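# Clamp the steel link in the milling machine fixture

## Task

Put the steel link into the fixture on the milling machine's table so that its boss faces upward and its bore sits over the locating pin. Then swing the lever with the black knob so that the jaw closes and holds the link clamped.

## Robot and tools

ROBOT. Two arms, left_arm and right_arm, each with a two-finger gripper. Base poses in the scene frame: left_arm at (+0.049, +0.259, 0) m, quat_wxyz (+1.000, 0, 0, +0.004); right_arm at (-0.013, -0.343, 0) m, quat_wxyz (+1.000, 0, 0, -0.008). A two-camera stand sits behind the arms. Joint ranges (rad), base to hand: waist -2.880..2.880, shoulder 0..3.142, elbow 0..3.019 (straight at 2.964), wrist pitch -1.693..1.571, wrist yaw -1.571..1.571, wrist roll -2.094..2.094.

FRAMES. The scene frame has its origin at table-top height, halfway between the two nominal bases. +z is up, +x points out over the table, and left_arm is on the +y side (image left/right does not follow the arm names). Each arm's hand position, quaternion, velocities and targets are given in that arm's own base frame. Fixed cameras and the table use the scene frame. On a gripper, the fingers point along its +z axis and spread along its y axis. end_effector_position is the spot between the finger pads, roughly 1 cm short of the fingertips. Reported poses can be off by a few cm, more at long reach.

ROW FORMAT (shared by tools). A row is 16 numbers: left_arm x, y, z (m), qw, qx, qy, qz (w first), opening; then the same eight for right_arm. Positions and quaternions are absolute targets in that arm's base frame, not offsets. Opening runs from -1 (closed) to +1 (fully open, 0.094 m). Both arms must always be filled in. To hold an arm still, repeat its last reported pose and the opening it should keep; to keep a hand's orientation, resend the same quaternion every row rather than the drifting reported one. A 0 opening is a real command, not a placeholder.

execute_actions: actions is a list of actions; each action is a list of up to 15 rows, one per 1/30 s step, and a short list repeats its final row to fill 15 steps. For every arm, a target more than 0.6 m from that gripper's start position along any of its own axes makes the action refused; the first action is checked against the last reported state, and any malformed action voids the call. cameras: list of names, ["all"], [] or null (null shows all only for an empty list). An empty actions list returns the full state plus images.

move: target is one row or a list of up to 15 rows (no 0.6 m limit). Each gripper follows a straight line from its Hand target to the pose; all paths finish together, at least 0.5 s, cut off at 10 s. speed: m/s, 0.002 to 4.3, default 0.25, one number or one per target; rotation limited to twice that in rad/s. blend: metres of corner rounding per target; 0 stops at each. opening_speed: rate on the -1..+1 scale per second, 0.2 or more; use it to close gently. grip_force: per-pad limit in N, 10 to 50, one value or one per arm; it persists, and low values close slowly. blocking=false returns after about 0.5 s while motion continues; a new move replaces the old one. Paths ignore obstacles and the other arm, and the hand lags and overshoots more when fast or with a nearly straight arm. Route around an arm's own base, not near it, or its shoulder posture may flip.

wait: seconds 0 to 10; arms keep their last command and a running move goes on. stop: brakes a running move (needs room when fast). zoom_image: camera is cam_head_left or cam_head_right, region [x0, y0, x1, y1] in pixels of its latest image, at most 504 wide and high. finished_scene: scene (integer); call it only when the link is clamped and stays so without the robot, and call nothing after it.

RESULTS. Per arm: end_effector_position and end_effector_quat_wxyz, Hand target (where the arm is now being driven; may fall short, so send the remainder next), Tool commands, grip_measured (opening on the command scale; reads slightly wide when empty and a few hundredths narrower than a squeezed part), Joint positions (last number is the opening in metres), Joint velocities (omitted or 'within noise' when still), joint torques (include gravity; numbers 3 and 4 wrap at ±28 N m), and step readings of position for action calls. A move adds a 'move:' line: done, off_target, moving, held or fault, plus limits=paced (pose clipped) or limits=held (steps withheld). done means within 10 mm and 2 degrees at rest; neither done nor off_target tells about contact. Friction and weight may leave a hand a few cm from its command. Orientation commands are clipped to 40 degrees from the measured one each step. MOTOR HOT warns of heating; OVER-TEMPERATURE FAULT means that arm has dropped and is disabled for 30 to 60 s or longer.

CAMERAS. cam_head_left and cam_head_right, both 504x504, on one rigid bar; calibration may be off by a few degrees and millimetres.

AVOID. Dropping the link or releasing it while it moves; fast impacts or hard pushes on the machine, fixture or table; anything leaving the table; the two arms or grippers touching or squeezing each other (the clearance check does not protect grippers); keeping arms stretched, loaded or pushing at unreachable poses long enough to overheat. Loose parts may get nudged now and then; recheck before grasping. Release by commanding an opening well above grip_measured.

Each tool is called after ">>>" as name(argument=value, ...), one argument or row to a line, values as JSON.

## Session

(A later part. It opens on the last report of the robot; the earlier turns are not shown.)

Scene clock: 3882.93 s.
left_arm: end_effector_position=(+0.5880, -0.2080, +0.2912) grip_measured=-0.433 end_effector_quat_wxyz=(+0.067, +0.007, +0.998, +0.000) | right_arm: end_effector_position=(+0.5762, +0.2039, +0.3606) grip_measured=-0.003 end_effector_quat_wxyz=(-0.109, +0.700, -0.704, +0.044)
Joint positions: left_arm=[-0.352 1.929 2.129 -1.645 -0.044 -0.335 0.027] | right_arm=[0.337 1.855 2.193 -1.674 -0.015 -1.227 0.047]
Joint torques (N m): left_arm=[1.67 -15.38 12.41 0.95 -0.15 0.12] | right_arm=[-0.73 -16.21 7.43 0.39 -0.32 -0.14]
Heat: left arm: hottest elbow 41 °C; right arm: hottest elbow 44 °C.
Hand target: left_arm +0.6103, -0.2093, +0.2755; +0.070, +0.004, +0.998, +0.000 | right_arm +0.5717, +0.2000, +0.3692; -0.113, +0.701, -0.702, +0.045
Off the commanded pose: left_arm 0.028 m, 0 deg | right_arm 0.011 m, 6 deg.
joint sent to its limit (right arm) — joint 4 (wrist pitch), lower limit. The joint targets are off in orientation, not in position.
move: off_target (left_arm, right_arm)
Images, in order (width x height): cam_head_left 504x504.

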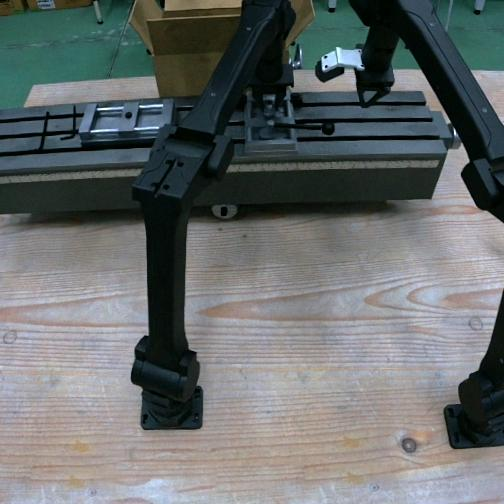

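>>> move(
  target=[
    [0.606,-0.206,0.282,0.0698,-0.0218,0.9974,0.0015,-0.8,0.572,0.20,0.37,0.0661,-0.7054,0.7054,-0.0223,0.0],
    [0.606,-0.220,0.280,0.0698,-0.0218,0.9974,0.0015,-0.8,0.572,0.20,0.37,0.0661,-0.7054,0.7054,-0.0223,0.0],
    [0.602,-0.200,0.278,0.0698,-0.0218,0.9974,0.0015,-0.8,0.572,0.20,0.37,0.0661,-0.7054,0.7054,-0.0223,0.0],
    [0.598,-0.220,0.278,0.0698,-0.0218,0.9974,0.0015,-0.8,0.572,0.20,0.37,0.0661,-0.7054,0.7054,-0.0223,0.0],
    [0.594,-0.200,0.278,0.0698,-0.0218,0.9974,0.0015,-0.8,0.572,0.20,0.37,0.0661,-0.7054,0.7054,-0.0223,0.0],
    [0.594,-0.212,0.278,0.0698,-0.0218,0.9974,0.0015,-0.8,0.572,0.20,0.37,0.0661,-0.7054,0.7054,-0.0223,0.0],
  ],
  speed=0.03,
  blend=[0.002,0.002,0.002,0.002,0.002,0],
  cameras=["cam_head_left"],
)

>>> zoom_image(
  camera="cam_head_left",
  region=[254, 88, 286, 120],
)

Scene clock: 3951.03 s.
left_arm: end_effector_position=(+0.5874, -0.2083, +0.2910) grip_measured=-0.433 end_effector_quat_wxyz=(+0.073, -0.015, +0.997, -0.001) | right_arm: end_effector_position=(+0.5762, +0.2039, +0.3606) grip_measured=-0.003 end_effector_quat_wxyz=(-0.109, +0.700, -0.704, +0.044)
Joint positions: left_arm=[-0.354 1.917 2.108 -1.624 -0.051 -0.382 0.027] | right_arm=[0.337 1.855 2.193 -1.674 -0.015 -1.227 0.047]
Joint torques (N m): left_arm=[0.85 -17.9 8.87 0.69 -0.21 -0.07] | right_arm=[-0.97 -16.09 7.53 0.42 -0.32 -0.14]
Heat: left arm: hottest elbow 41 °C; right arm: hottest elbow 44 °C.
Hand target: left_arm +0.5936, -0.2119, +0.2780; +0.070, -0.022, +0.997, +0.001 | right_arm +0.5717, +0.2000, +0.3692; -0.113, +0.701, -0.702, +0.045
Off the commanded pose: left_arm 0.015 m, 1 deg | right_arm 0.011 m, 6 deg.
joint sent to its limit (right arm) — joint 4 (wrist pitch), lower limit. The joint targets are off in orientation, not in position.
move: off_target (left_arm, right_arm)
Images, in order (width x height): cam_head_left 504x504.

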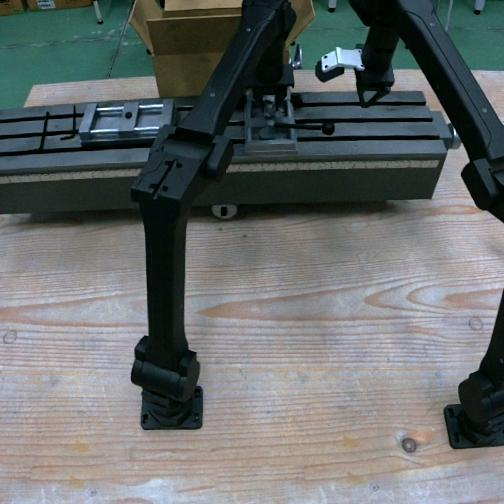

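Scaled by 15.750 from the camera's 504x504 image, which has a finer 720x720 frame.

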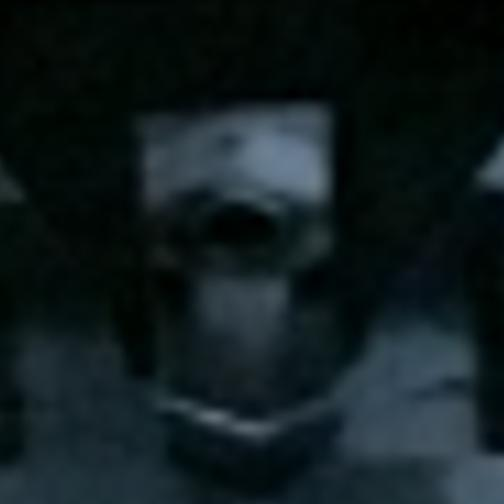

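>>> move(
  target=[
    [0.598,-0.194,0.282,0.0698,-0.0218,0.9974,0.0015,-0.8,0.572,0.20,0.37,0.0661,-0.7054,0.7054,-0.0223,0.0],
    [0.598,-0.228,0.282,0.0698,-0.0218,0.9974,0.0015,-0.8,0.572,0.20,0.37,0.0661,-0.7054,0.7054,-0.0223,0.0],
    [0.602,-0.194,0.282,0.0698,-0.0218,0.9974,0.0015,-0.8,0.572,0.20,0.37,0.0661,-0.7054,0.7054,-0.0223,0.0],
    [0.606,-0.228,0.282,0.0698,-0.0218,0.9974,0.0015,-0.8,0.572,0.20,0.37,0.0661,-0.7054,0.7054,-0.0223,0.0],
    [0.610,-0.194,0.282,0.0698,-0.0218,0.9974,0.0015,-0.8,0.572,0.20,0.37,0.0661,-0.7054,0.7054,-0.0223,0.0],
  ],
  speed=0.03,
  blend=[0.002,0.002,0.002,0.002,0],
  cameras=["cam_head_left"],
)

>>> zoom_image(
  camera="cam_head_left",
  region=[254, 88, 286, 120],
)

Scene clock: 3975.07 s.
left_arm: end_effector_position=(+0.5879, -0.2077, +0.2919) grip_measured=-0.433 end_effector_quat_wxyz=(+0.060, -0.013, +0.998, +0.001) | right_arm: end_effector_position=(+0.5762, +0.2039, +0.3606) grip_measured=-0.003 end_effector_quat_wxyz=(-0.109, +0.700, -0.704, +0.044)
Joint positions: left_arm=[-0.351 1.941 2.15 -1.668 -0.045 -0.375 0.027] | right_arm=[0.337 1.855 2.193 -1.674 -0.015 -1.227 0.047]
Joint torques (N m): left_arm=[3.25 -17.73 10.03 1.31 -0.31 0.24] | right_arm=[-0.91 -15.97 7.49 0.38 -0.32 -0.15]
Heat: left arm: hottest elbow 42 °C; right arm: hottest elbow 44 °C.
Hand target: left_arm +0.6086, -0.1935, +0.2821; +0.070, -0.022, +0.997, +0.002 | right_arm +0.5717, +0.2000, +0.3692; -0.113, +0.701, -0.702, +0.045
Off the commanded pose: left_arm 0.028 m, 1 deg | right_arm 0.011 m, 6 deg.
joint sent to its limit (right arm) — joint 4 (wrist pitch), lower limit. The joint targets are off in orientation, not in position.
move: off_target (left_arm, right_arm)
Images, in order (width x height): cam_head_left 504x504.

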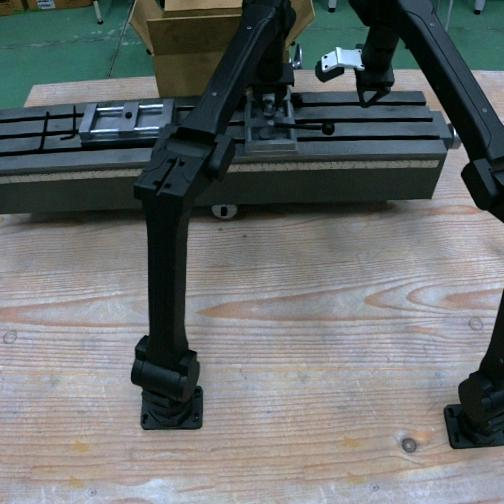

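Scaled by 15.750 from the camera's 504x504 image, which has a finer 720x720 frame.

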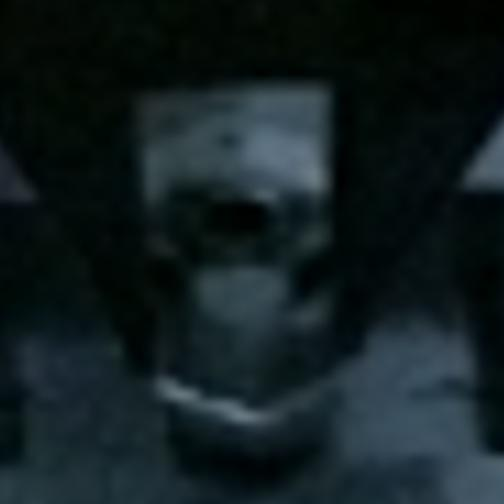

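>>> move(
  target=[
    [0.592,-0.210,0.272,0.0698,-0.0218,0.9974,0.0015,-0.8,0.572,0.20,0.37,0.0661,-0.7054,0.7054,-0.0223,0.0],
    [0.592,-0.210,0.264,0.09,-0.0218,0.9957,0.0015,-0.8,0.572,0.20,0.37,0.0661,-0.7054,0.7054,-0.0223,0.0],
    [0.592,-0.210,0.264,0.05,-0.0218,0.9985,0.0015,-0.8,0.572,0.20,0.37,0.0661,-0.7054,0.7054,-0.0223,0.0],
    [0.592,-0.210,0.264,0.0698,-0.0218,0.9974,0.0015,-0.8,0.572,0.20,0.37,0.0661,-0.7054,0.7054,-0.0223,0.0],
  ],
  speed=0.05,
  cameras=["cam_head_left"],
)

>>> zoom_image(
  camera="cam_head_left",
  region=[254, 88, 286, 120],
)

Scene clock: 4005.27 s.
left_arm: end_effector_position=(+0.5860, -0.2093, +0.2817) grip_measured=-0.433 end_effector_quat_wxyz=(+0.075, -0.018, +0.997, -0.002) | right_arm: end_effector_position=(+0.5762, +0.2039, +0.3606) grip_measured=-0.003 end_effector_quat_wxyz=(-0.109, +0.700, -0.704, +0.044)
Joint positions: left_arm=[-0.356 1.905 2.066 -1.59 -0.05 -0.388 0.027] | right_arm=[0.337 1.855 2.193 -1.674 -0.015 -1.227 0.047]
Joint torques (N m): left_arm=[1.08 -18.02 7.57 1.07 -0.25 0.01] | right_arm=[-0.73 -16.03 7.47 0.42 -0.31 -0.14]
Heat: left arm: hottest elbow 40 °C; right arm: hottest elbow 44 °C.
Hand target: left_arm +0.5914, -0.2099, +0.2640; +0.069, -0.022, +0.997, +0.002 | right_arm +0.5717, +0.2000, +0.3692; -0.113, +0.701, -0.702, +0.045
Off the commanded pose: left_arm 0.019 m, 1 deg | right_arm 0.011 m, 6 deg.
joint sent to its limit (right arm) — joint 4 (wrist pitch), lower limit. The joint targets are off in orientation, not in position.
move: off_target (left_arm, right_arm)
Images, in order (width x height): cam_head_left 504x504.

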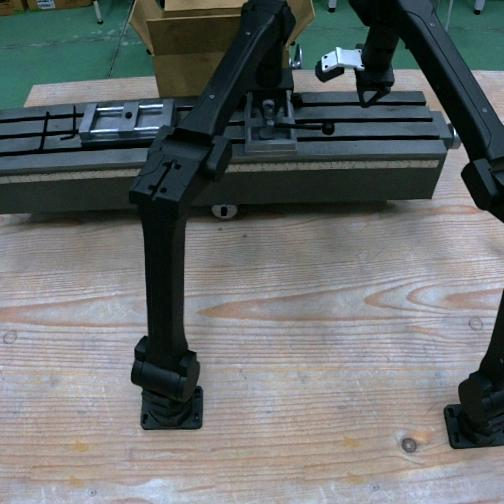

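Scaled by 15.750 from the camera's 504x504 image, which has a finer 720x720 frame.

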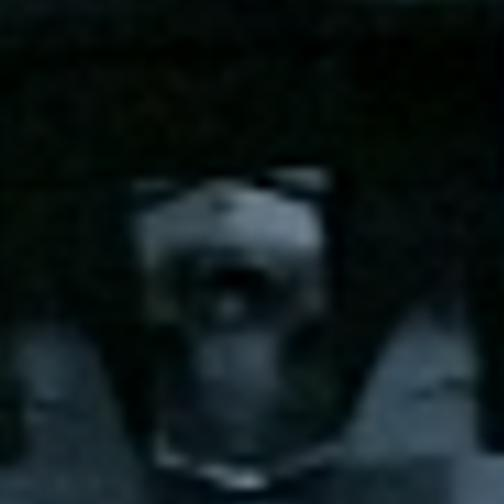

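>>> move(
  target=[
    [0.588,-0.213,0.40,0.0698,-0.0218,0.9974,0.0015,-0.8,0.572,0.20,0.37,0.0661,-0.7054,0.7054,-0.0223,0.0],
    [0.45,-0.16,0.40,0.0698,-0.0218,0.9974,0.0015,-0.8,0.572,0.20,0.37,0.0661,-0.7054,0.7054,-0.0223,0.0],
    [0.51,-0.19,0.40,0.0698,-0.0218,0.9974,0.0015,-0.8,0.572,0.20,0.37,0.0661,-0.7054,0.7054,-0.0223,0.0],
    [0.586,-0.2185,0.36,0.0698,-0.0218,0.9974,0.0015,-0.8,0.572,0.20,0.37,0.0661,-0.7054,0.7054,-0.0223,0.0],
  ],
  speed=[0.12,0.2,0.25,0.2],
  blend=[0.02,0,0.03,0],
  cameras=["cam_head_left","cam_head_right"],
)

>>> zoom_image(
  camera="cam_head_left",
  region=[242, 75, 296, 129],
)

>>> zoom_image(
  camera="cam_head_right",
  region=[242, 75, 296, 129],
)

Scene clock: 4054.60 s.
left_arm: end_effector_position=(+0.5810, -0.2113, +0.3368) grip_measured=-0.433 end_effector_quat_wxyz=(+0.094, -0.019, +0.995, -0.009) | right_arm: end_effector_position=(+0.5762, +0.2039, +0.3606) grip_measured=-0.003 end_effector_quat_wxyz=(-0.109, +0.700, -0.704, +0.044)
Joint positions: left_arm=[-0.363 1.902 2.204 -1.693 -0.053 -0.397 0.027] | right_arm=[0.337 1.855 2.193 -1.674 -0.015 -1.227 0.047]
Joint torques (N m): left_arm=[0.44 -19.19 12.94 0.18 -0.24 0] | right_arm=[-0.67 -16.03 7.47 0.46 -0.32 -0.13]
Heat: left arm: hottest elbow 39 °C; right arm: hottest elbow 44 °C.
Hand target: left_arm +0.5847, -0.2180, +0.3592; +0.118, -0.020, +0.993, -0.018 | right_arm +0.5717, +0.2000, +0.3692; -0.113, +0.701, -0.702, +0.045
Off the commanded pose: left_arm 0.025 m, 3 deg | right_arm 0.011 m, 6 deg.
joint sent to its limit (left arm) — joint 4 (wrist pitch), lower limit. The joint targets are off in orientation, not in position.
joint sent to its limit (right arm) — joint 4 (wrist pitch), lower limit. The joint targets are off in orientation, not in position.
move: off_target (left_arm, right_arm)

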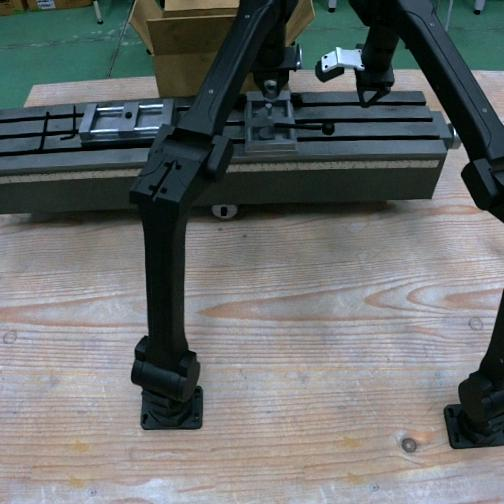

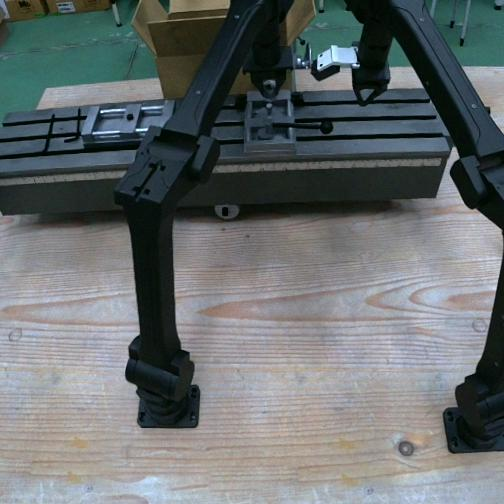

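Scaled by 9.333 from the camera's 504x504 image, which has a finer 720x720 frame.

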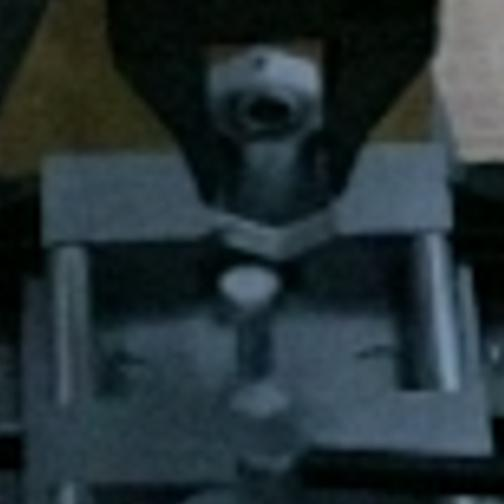

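Scaled by 9.333 from the camera's 504x504 image, which has a finer 720x720 frame.

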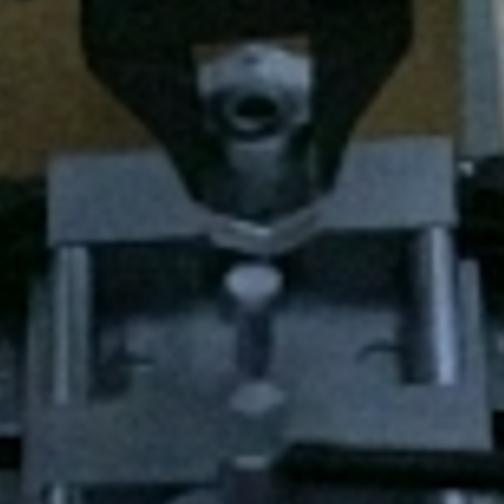

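>>> move(
  target=[
    [0.594,-0.206,0.312,0.0698,-0.0218,0.9974,0.0015,-0.8,0.572,0.20,0.37,0.0661,-0.7054,0.7054,-0.0223,0.0],
    [0.595,-0.206,0.282,0.0698,-0.0218,0.9974,0.0015,-0.8,0.572,0.20,0.37,0.0661,-0.7054,0.7054,-0.0223,0.0],
    [0.597,-0.196,0.280,0.0698,-0.0218,0.9974,0.0015,-0.8,0.572,0.20,0.37,0.0661,-0.7054,0.7054,-0.0223,0.0],
    [0.600,-0.217,0.280,0.0698,-0.0218,0.9974,0.0015,-0.8,0.572,0.20,0.37,0.0661,-0.7054,0.7054,-0.0223,0.0],
    [0.603,-0.196,0.280,0.0698,-0.0218,0.9974,0.0015,-0.8,0.572,0.20,0.37,0.0661,-0.7054,0.7054,-0.0223,0.0],
    [0.606,-0.217,0.280,0.0698,-0.0218,0.9974,0.0015,-0.8,0.572,0.20,0.37,0.0661,-0.7054,0.7054,-0.0223,0.0],
    [0.593,-0.2085,0.268,0.0698,-0.0218,0.9974,0.0015,-0.8,0.572,0.20,0.37,0.0661,-0.7054,0.7054,-0.0223,0.0],
    [0.592,-0.2095,0.264,0.09,-0.0218,0.9957,0.0015,-0.8,0.572,0.20,0.37,0.0661,-0.7054,0.7054,-0.0223,0.0],
    [0.592,-0.2095,0.264,0.05,-0.0218,0.9985,0.0015,-0.8,0.572,0.20,0.37,0.0661,-0.7054,0.7054,-0.0223,0.0],
    [0.592,-0.2095,0.264,0.0698,-0.0218,0.9974,0.0015,-0.8,0.572,0.20,0.37,0.0661,-0.7054,0.7054,-0.0223,0.0],
  ],
  speed=[0.1,0.06,0.04,0.04,0.04,0.04,0.06,0.06,0.06,0.06],
  blend=[0.004,0.002,0.002,0.002,0.002,0.002,0.001,0.001,0.001,0],
  cameras=["cam_head_left"],
)

>>> zoom_image(
  camera="cam_head_left",
  region=[254, 88, 286, 120],
)

Scene clock: 4088.67 s.
left_arm: end_effector_position=(+0.5857, -0.2097, +0.2817) grip_measured=-0.433 end_effector_quat_wxyz=(+0.076, -0.017, +0.997, -0.003) | right_arm: end_effector_position=(+0.5762, +0.2039, +0.3606) grip_measured=-0.003 end_effector_quat_wxyz=(-0.109, +0.700, -0.704, +0.044)
Joint positions: left_arm=[-0.357 1.902 2.061 -1.586 -0.05 -0.387 0.027] | right_arm=[0.337 1.855 2.193 -1.674 -0.015 -1.227 0.047]
Joint torques (N m): left_arm=[1.2 -17.79 7.83 0.92 -0.24 0.01] | right_arm=[-0.85 -15.91 7.43 0.32 -0.31 -0.14]
Heat: left arm: hottest elbow 44 °C; right arm: hottest elbow 44 °C.
Hand target: left_arm +0.5916, -0.2093, +0.2641; +0.070, -0.022, +0.997, +0.001 | right_arm +0.5717, +0.2000, +0.3692; -0.113, +0.701, -0.702, +0.045
Off the commanded pose: left_arm 0.019 m, 1 deg | right_arm 0.011 m, 6 deg.
joint sent to its limit (right arm) — joint 4 (wrist pitch), lower limit. The joint targets are off in orientation, not in position.
move: off_target (left_arm, right_arm)
Images, in order (width x height): cam_head_left 504x504.

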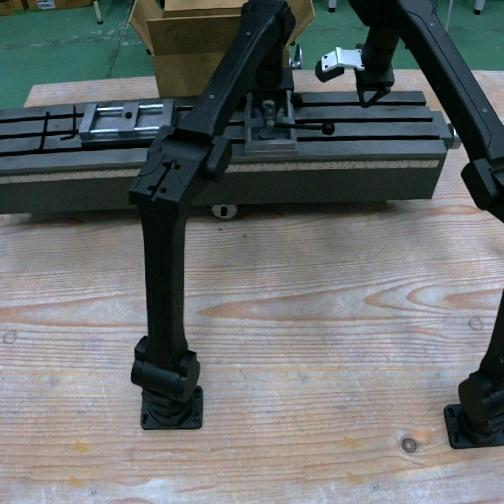

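Scaled by 15.750 from the camera's 504x504 image, which has a finer 720x720 frame.

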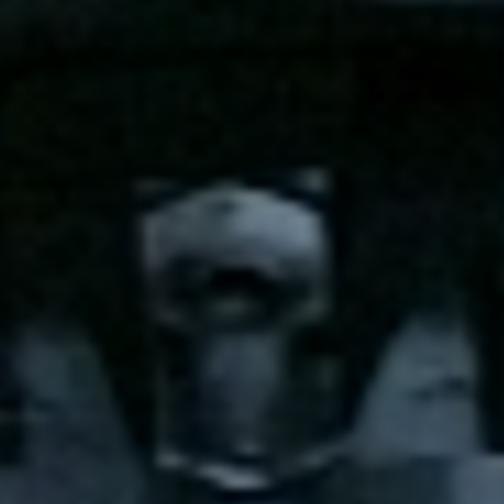

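>>> move(
  target=[
    [0.588,-0.2105,0.276,0.0698,-0.0218,0.9974,0.0015,-0.8,0.572,0.20,0.37,0.0661,-0.7054,0.7054,-0.0223,0.0],
    [0.588,-0.2105,0.278,0.0698,-0.0218,0.9974,0.0015,0.0,0.572,0.22,0.37,0.0661,-0.7054,0.7054,-0.0223,0.0],
    [0.586,-0.2105,0.37,0.0698,-0.0218,0.9974,0.0015,0.0,0.572,0.24,0.37,0.0661,-0.7054,0.7054,-0.0223,0.0],
    [0.46,-0.10,0.42,0.0698,0.004,0.9976,0,0.0,0.572,0.298,0.36,0.0661,-0.7054,0.7054,-0.0223,0.0],
    [0.32,0.10,0.36,0.0698,0.004,0.9976,0,0.0,0.572,0.306,0.287,0.0661,-0.7054,0.7054,-0.0223,-0.68],
  ],
  speed=[0.1,0.1,0.2,0.4,0.35],
  blend=[0,0,0.02,0.03,0],
)

>>> move(
  target=[
    [0.32,0.10,0.36,0.0698,0.004,0.9976,0,0.0,0.5443,0.3063,0.286,0.0686,-0.6412,0.7642,-0.0129,-0.68],
    [0.32,0.10,0.36,0.0698,0.004,0.9976,0,0.0,0.5226,0.3132,0.286,0.0698,-0.5360,0.8414,-0.0019,-0.68],
    [0.32,0.10,0.36,0.0698,0.004,0.9976,0,0.0,0.5035,0.3254,0.286,0.0691,-0.4216,0.9041,0.0096,-0.68],
    [0.32,0.10,0.36,0.0698,0.004,0.9976,0,0.0,0.4881,0.3421,0.286,0.0666,-0.3000,0.9514,0.0210,-0.68],
    [0.32,0.10,0.36,0.0698,0.004,0.9976,0,0.0,0.4776,0.3622,0.286,0.0621,-0.1732,0.9824,0.0319,-0.68],
    [0.32,0.10,0.36,0.0698,0.004,0.9976,0,0.0,0.4727,0.3844,0.286,0.0560,-0.0435,0.9967,0.0417,-0.68],
    [0.32,0.10,0.36,0.0698,0.004,0.9976,0,0.0,0.4737,0.4071,0.285,0.0488,0.0869,0.9938,0.0499,-0.68],
    [0.32,0.10,0.36,0.0698,0.004,0.9976,0,0.0,0.4715,0.47,0.284,0.0408,0.2159,0.9739,0.0566,-0.68],
    [0.32,0.10,0.36,0.0698,0.004,0.9976,0,0.0,0.4765,0.54,0.283,0.0325,0.3412,0.9374,0.0618,-0.68],
    [0.32,0.10,0.36,0.0698,0.004,0.9976,0,0.0,0.475,0.405,0.283,0.045,0.17,0.983,0.05,0.0],
    [0.32,0.10,0.36,0.0698,0.004,0.9976,0,0.0,0.475,0.405,0.36,0.0488,0.0869,0.9938,0.0499,0.0],
  ],
  speed=[0.3,0.3,0.3,0.3,0.3,0.3,0.3,0.15,0.12,0.4,0.25],
  blend=[0.008,0.008,0.008,0.008,0.008,0.008,0.008,0.008,0,0,0],
  cameras=["cam_head_left"],
)

>>> zoom_image(
  camera="cam_head_left",
  region=[235, 75, 345, 185],
)

Scene clock: 4134.10 s.
left_arm: end_effector_position=(+0.3243, +0.0985, +0.3610) grip_measured=-0.002 end_effector_quat_wxyz=(+0.078, +0.004, +0.997, +0.004) | right_arm: end_effector_position=(+0.5758, +0.3006, +0.2883) grip_measured=-0.676 end_effector_quat_wxyz=(-0.069, +0.704, -0.707, +0.025)
Joint positions: left_arm=[0.317 1.161 1.428 -1.687 0.041 0.322 0.047] | right_arm=[0.484 2 2.23 -1.654 0.007 -1.083 0.015]
Joint torques (N m): left_arm=[1.79 -7.77 8.28 -0.03 0.27 0.18] | right_arm=[0.09 -17.08 7.84 0.28 -0.25 0.02]
Heat: left arm: hottest elbow 39 °C; right arm: hottest elbow 44 °C.
Hand target: left_arm +0.3201, +0.1000, +0.3597; +0.074, +0.004, +0.997, +0.001 | right_arm +0.5720, +0.3060, +0.2871; -0.066, +0.705, -0.705, +0.022
Off the commanded pose: left_arm 0.005 m, 1 deg | right_arm 0.007 m, 1 deg.
joint sent to its limit (left arm) — joint 4 (wrist pitch), lower limit. The joint targets still meet the commanded pose.
move: done; target 5's new opening was sent with right_arm's hand 0.023 m and 3 deg from that target

Scene clock: 4143.10 s.
left_arm: end_effector_position=(+0.3243, +0.0985, +0.3610) grip_measured=-0.002 end_effector_quat_wxyz=(+0.078, +0.004, +0.997, +0.004) | right_arm: end_effector_position=(+0.4689, +0.4063, +0.3324) grip_measured=-0.003 end_effector_quat_wxyz=(+0.063, +0.088, +0.992, +0.069)
Joint positions: left_arm=[0.317 1.161 1.428 -1.687 0.041 0.322 0.047] | right_arm=[0.714 1.899 2.189 -1.674 -0.004 0.891 0.047]
Joint torques (N m): left_arm=[1.67 -7.88 8.27 -0.06 0.27 0.18] | right_arm=[-1.08 -16.44 11.34 0.32 0.22 -0.18]
Heat: left arm: hottest elbow 39 °C; right arm: hottest elbow 44 °C.
Hand target: left_arm +0.3201, +0.1000, +0.3597; +0.074, +0.004, +0.997, +0.001 | right_arm +0.4738, +0.4042, +0.3591; +0.084, +0.087, +0.989, +0.086
Off the commanded pose: left_arm 0.005 m, 1 deg | right_arm 0.028 m, 3 deg.
joint sent to its limit (left arm) — joint 4 (wrist pitch), lower limit. The joint targets still meet the commanded pose.
joint sent to its limit (right arm) — joint 4 (wrist pitch), lower limit. The joint targets are off in orientation, not in position.
move: off_target (right_arm); target 10's new opening was sent with right_arm's hand 0.011 m and 1 deg from that target
Images, in order (width x height): cam_head_left 504x504.

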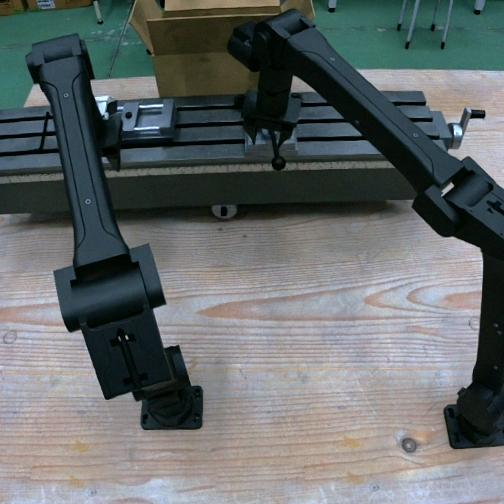

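Scaled by 4.582 from the camera's 504x504 image, which has a finer 720x720 frame.

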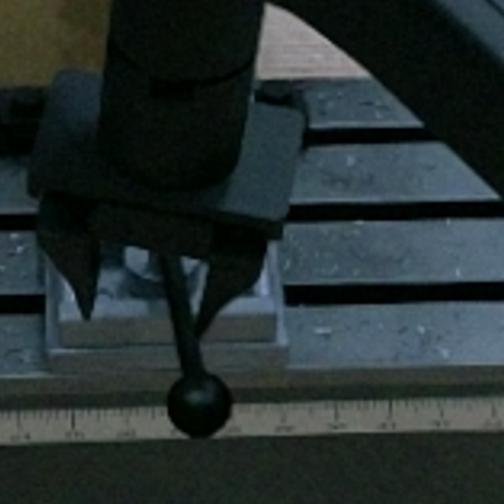

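>>> move(
  target=[
    [0.32,0.10,0.36,0.0698,0.004,0.9976,0,0.0,0.4720,0.383,0.350,0.0560,-0.0435,0.9967,0.0417,0.0],
    [0.32,0.10,0.36,0.0698,0.004,0.9976,0,0.0,0.4715,0.383,0.283,0.0560,-0.0435,0.9967,0.0417,-0.68],
    [0.32,0.10,0.36,0.0698,0.004,0.9976,0,0.0,0.4765,0.54,0.283,0.0325,0.3412,0.9374,0.0618,-0.68],
  ],
  speed=[0.25,0.25,0.15],
  blend=[0,0,0],
  cameras=["cam_head_left"],
)

>>> zoom_image(
  camera="cam_head_left",
  region=[235, 75, 345, 185],
)

Scene clock: 4177.60 s.
left_arm: end_effector_position=(+0.3243, +0.0985, +0.3610) grip_measured=-0.002 end_effector_quat_wxyz=(+0.078, +0.004, +0.997, +0.004) | right_arm: end_effector_position=(+0.4745, +0.4072, +0.2783) grip_measured=-0.567 end_effector_quat_wxyz=(+0.044, +0.184, +0.982, +0.017)
Joint positions: left_arm=[0.317 1.161 1.428 -1.687 0.041 0.322 0.047] | right_arm=[0.723 1.965 2.152 -1.677 0.048 1.092 0.02]
Joint torques (N m): left_arm=[1.67 -7.71 8.28 -0.06 0.27 0.18] | right_arm=[8.23 -7.36 21.72 2.62 -2.69 4.23]
Heat: left arm: hottest elbow 38 °C; right arm: hottest elbow 47 °C.
Hand target: left_arm +0.3201, +0.1000, +0.3597; +0.074, +0.004, +0.997, +0.001 | right_arm +0.4529, +0.5199, +0.2820; +0.036, +0.304, +0.947, +0.101
Off the commanded pose: left_arm 0.005 m, 1 deg | right_arm 0.133 m, 19 deg.
joint sent to its limit (left arm) — joint 4 (wrist pitch), lower limit. The joint targets still meet the commanded pose.
move: off_target (right_arm)
Images, in order (width x height): cam_head_left 504x504.

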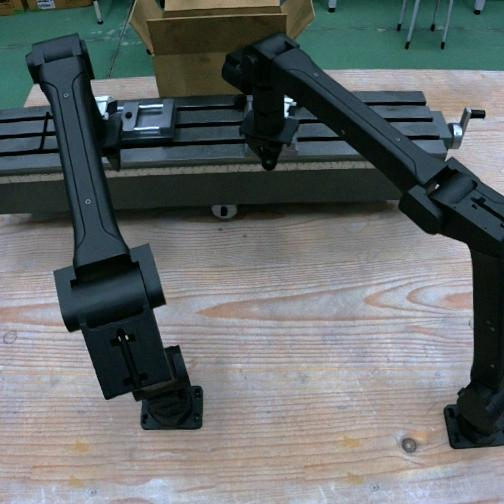

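Scaled by 4.582 from the camera's 504x504 image, which has a finer 720x720 frame.

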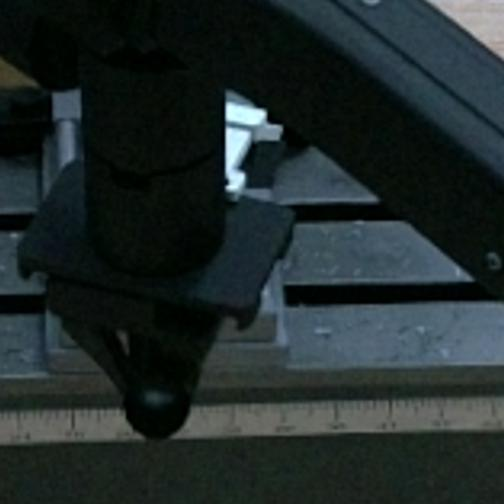

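>>> move(
  target=[
    [0.32,0.10,0.36,0.0698,0.004,0.9976,0,0.0,0.475,0.408,0.283,0.045,0.17,0.983,0.05,-0.68],
    [0.32,0.10,0.36,0.0698,0.004,0.9976,0,0.0,0.475,0.408,0.285,0.045,0.17,0.983,0.05,0.0],
    [0.32,0.10,0.36,0.0698,0.004,0.9976,0,0.0,0.475,0.405,0.36,0.0488,0.0869,0.9938,0.0499,0.0],
  ],
  speed=[0.25,0.25,0.25],
  blend=[0,0,0],
  cameras=["cam_head_left"],
)

>>> zoom_image(
  camera="cam_head_left",
  region=[235, 75, 345, 185],
)

Scene clock: 4192.57 s.
left_arm: end_effector_position=(+0.3243, +0.0985, +0.3610) grip_measured=-0.002 end_effector_quat_wxyz=(+0.078, +0.004, +0.997, +0.004) | right_arm: end_effector_position=(+0.4696, +0.4035, +0.3395) grip_measured=-0.003 end_effector_quat_wxyz=(+0.071, +0.089, +0.991, +0.070)
Joint positions: left_arm=[0.317 1.161 1.428 -1.687 0.041 0.322 0.047] | right_arm=[0.712 1.891 2.194 -1.674 0.004 0.891 0.047]
Joint torques (N m): left_arm=[1.79 -7.82 8.25 -0.06 0.27 0.18] | right_arm=[-0.91 -15.5 11.18 0.38 -0.1 -0.15]
Heat: left arm: hottest elbow 38 °C; right arm: hottest elbow 52 °C.
Hand target: left_arm +0.3201, +0.1000, +0.3597; +0.074, +0.004, +0.997, +0.001 | right_arm +0.4742, +0.4042, +0.3593; +0.084, +0.087, +0.989, +0.086
Off the commanded pose: left_arm 0.005 m, 1 deg | right_arm 0.021 m, 3 deg.
joint sent to its limit (left arm) — joint 4 (wrist pitch), lower limit. The joint targets still meet the commanded pose.
joint sent to its limit (right arm) — joint 4 (wrist pitch), lower limit. The joint targets are off in orientation, not in position.
move: off_target (right_arm); target 2's new opening was sent with right_arm's hand 0.008 m and 7 deg from that target
Images, in order (width x height): cam_head_left 504x504.

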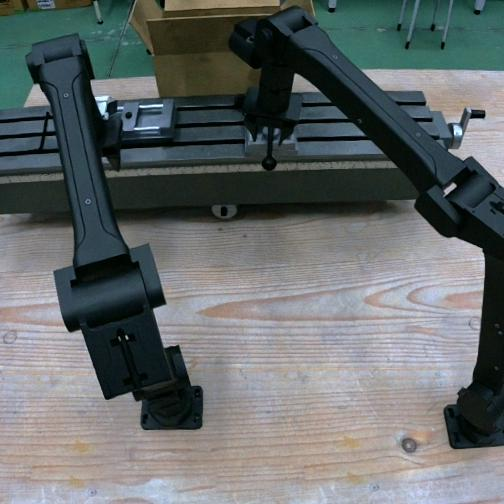

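Scaled by 4.582 from the camera's 504x504 image, which has a finer 720x720 frame.

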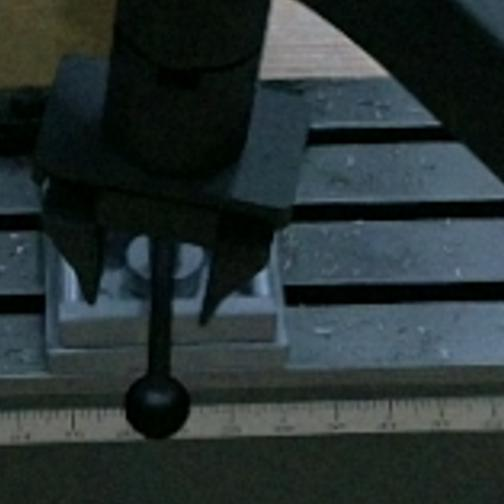

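>>> zoom_image(
  camera="cam_head_left",
  region=[120, 370, 220, 470],
)

>>> zoom_image(
  camera="cam_head_left",
  region=[380, 400, 504, 504],
)

>>> zoom_image(
  camera="cam_head_left",
  region=[190, 180, 290, 280],
)

Scaled by 5.040 from the camera's 504x504 image, which has a finer 720x720 frame.

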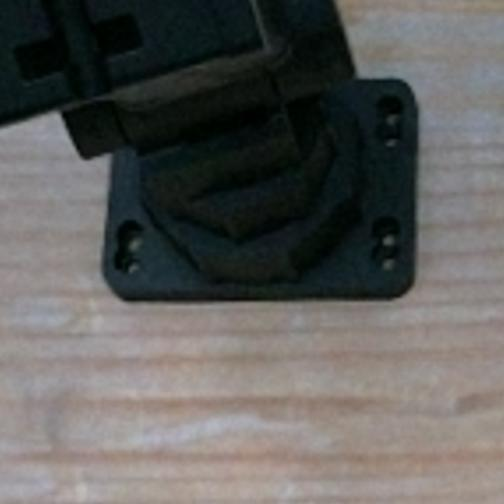

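Scaled by 4.065 from the camera's 504x504 image, which has a finer 720x720 frame.

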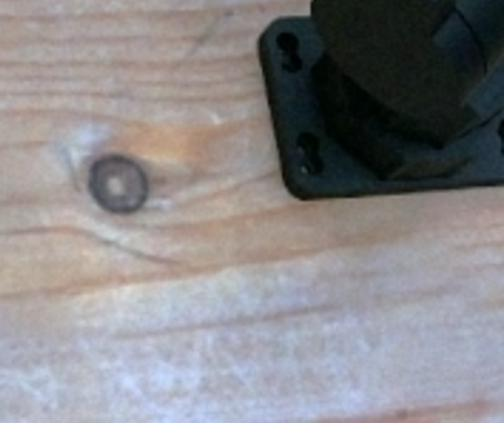

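Scaled by 5.040 from the camera's 504x504 image, which has a finer 720x720 frame.

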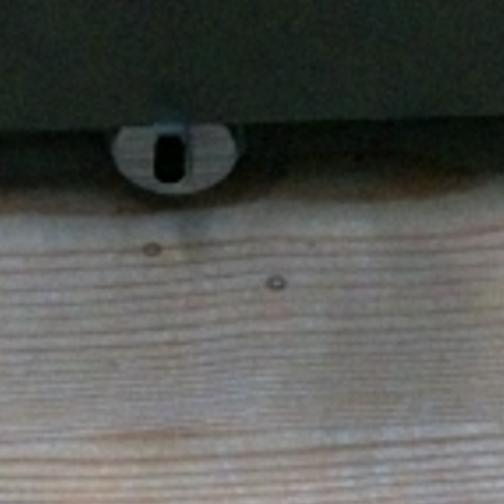

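>>> finished_scene(
  scene=1,
)

The scene is finished: the task was done.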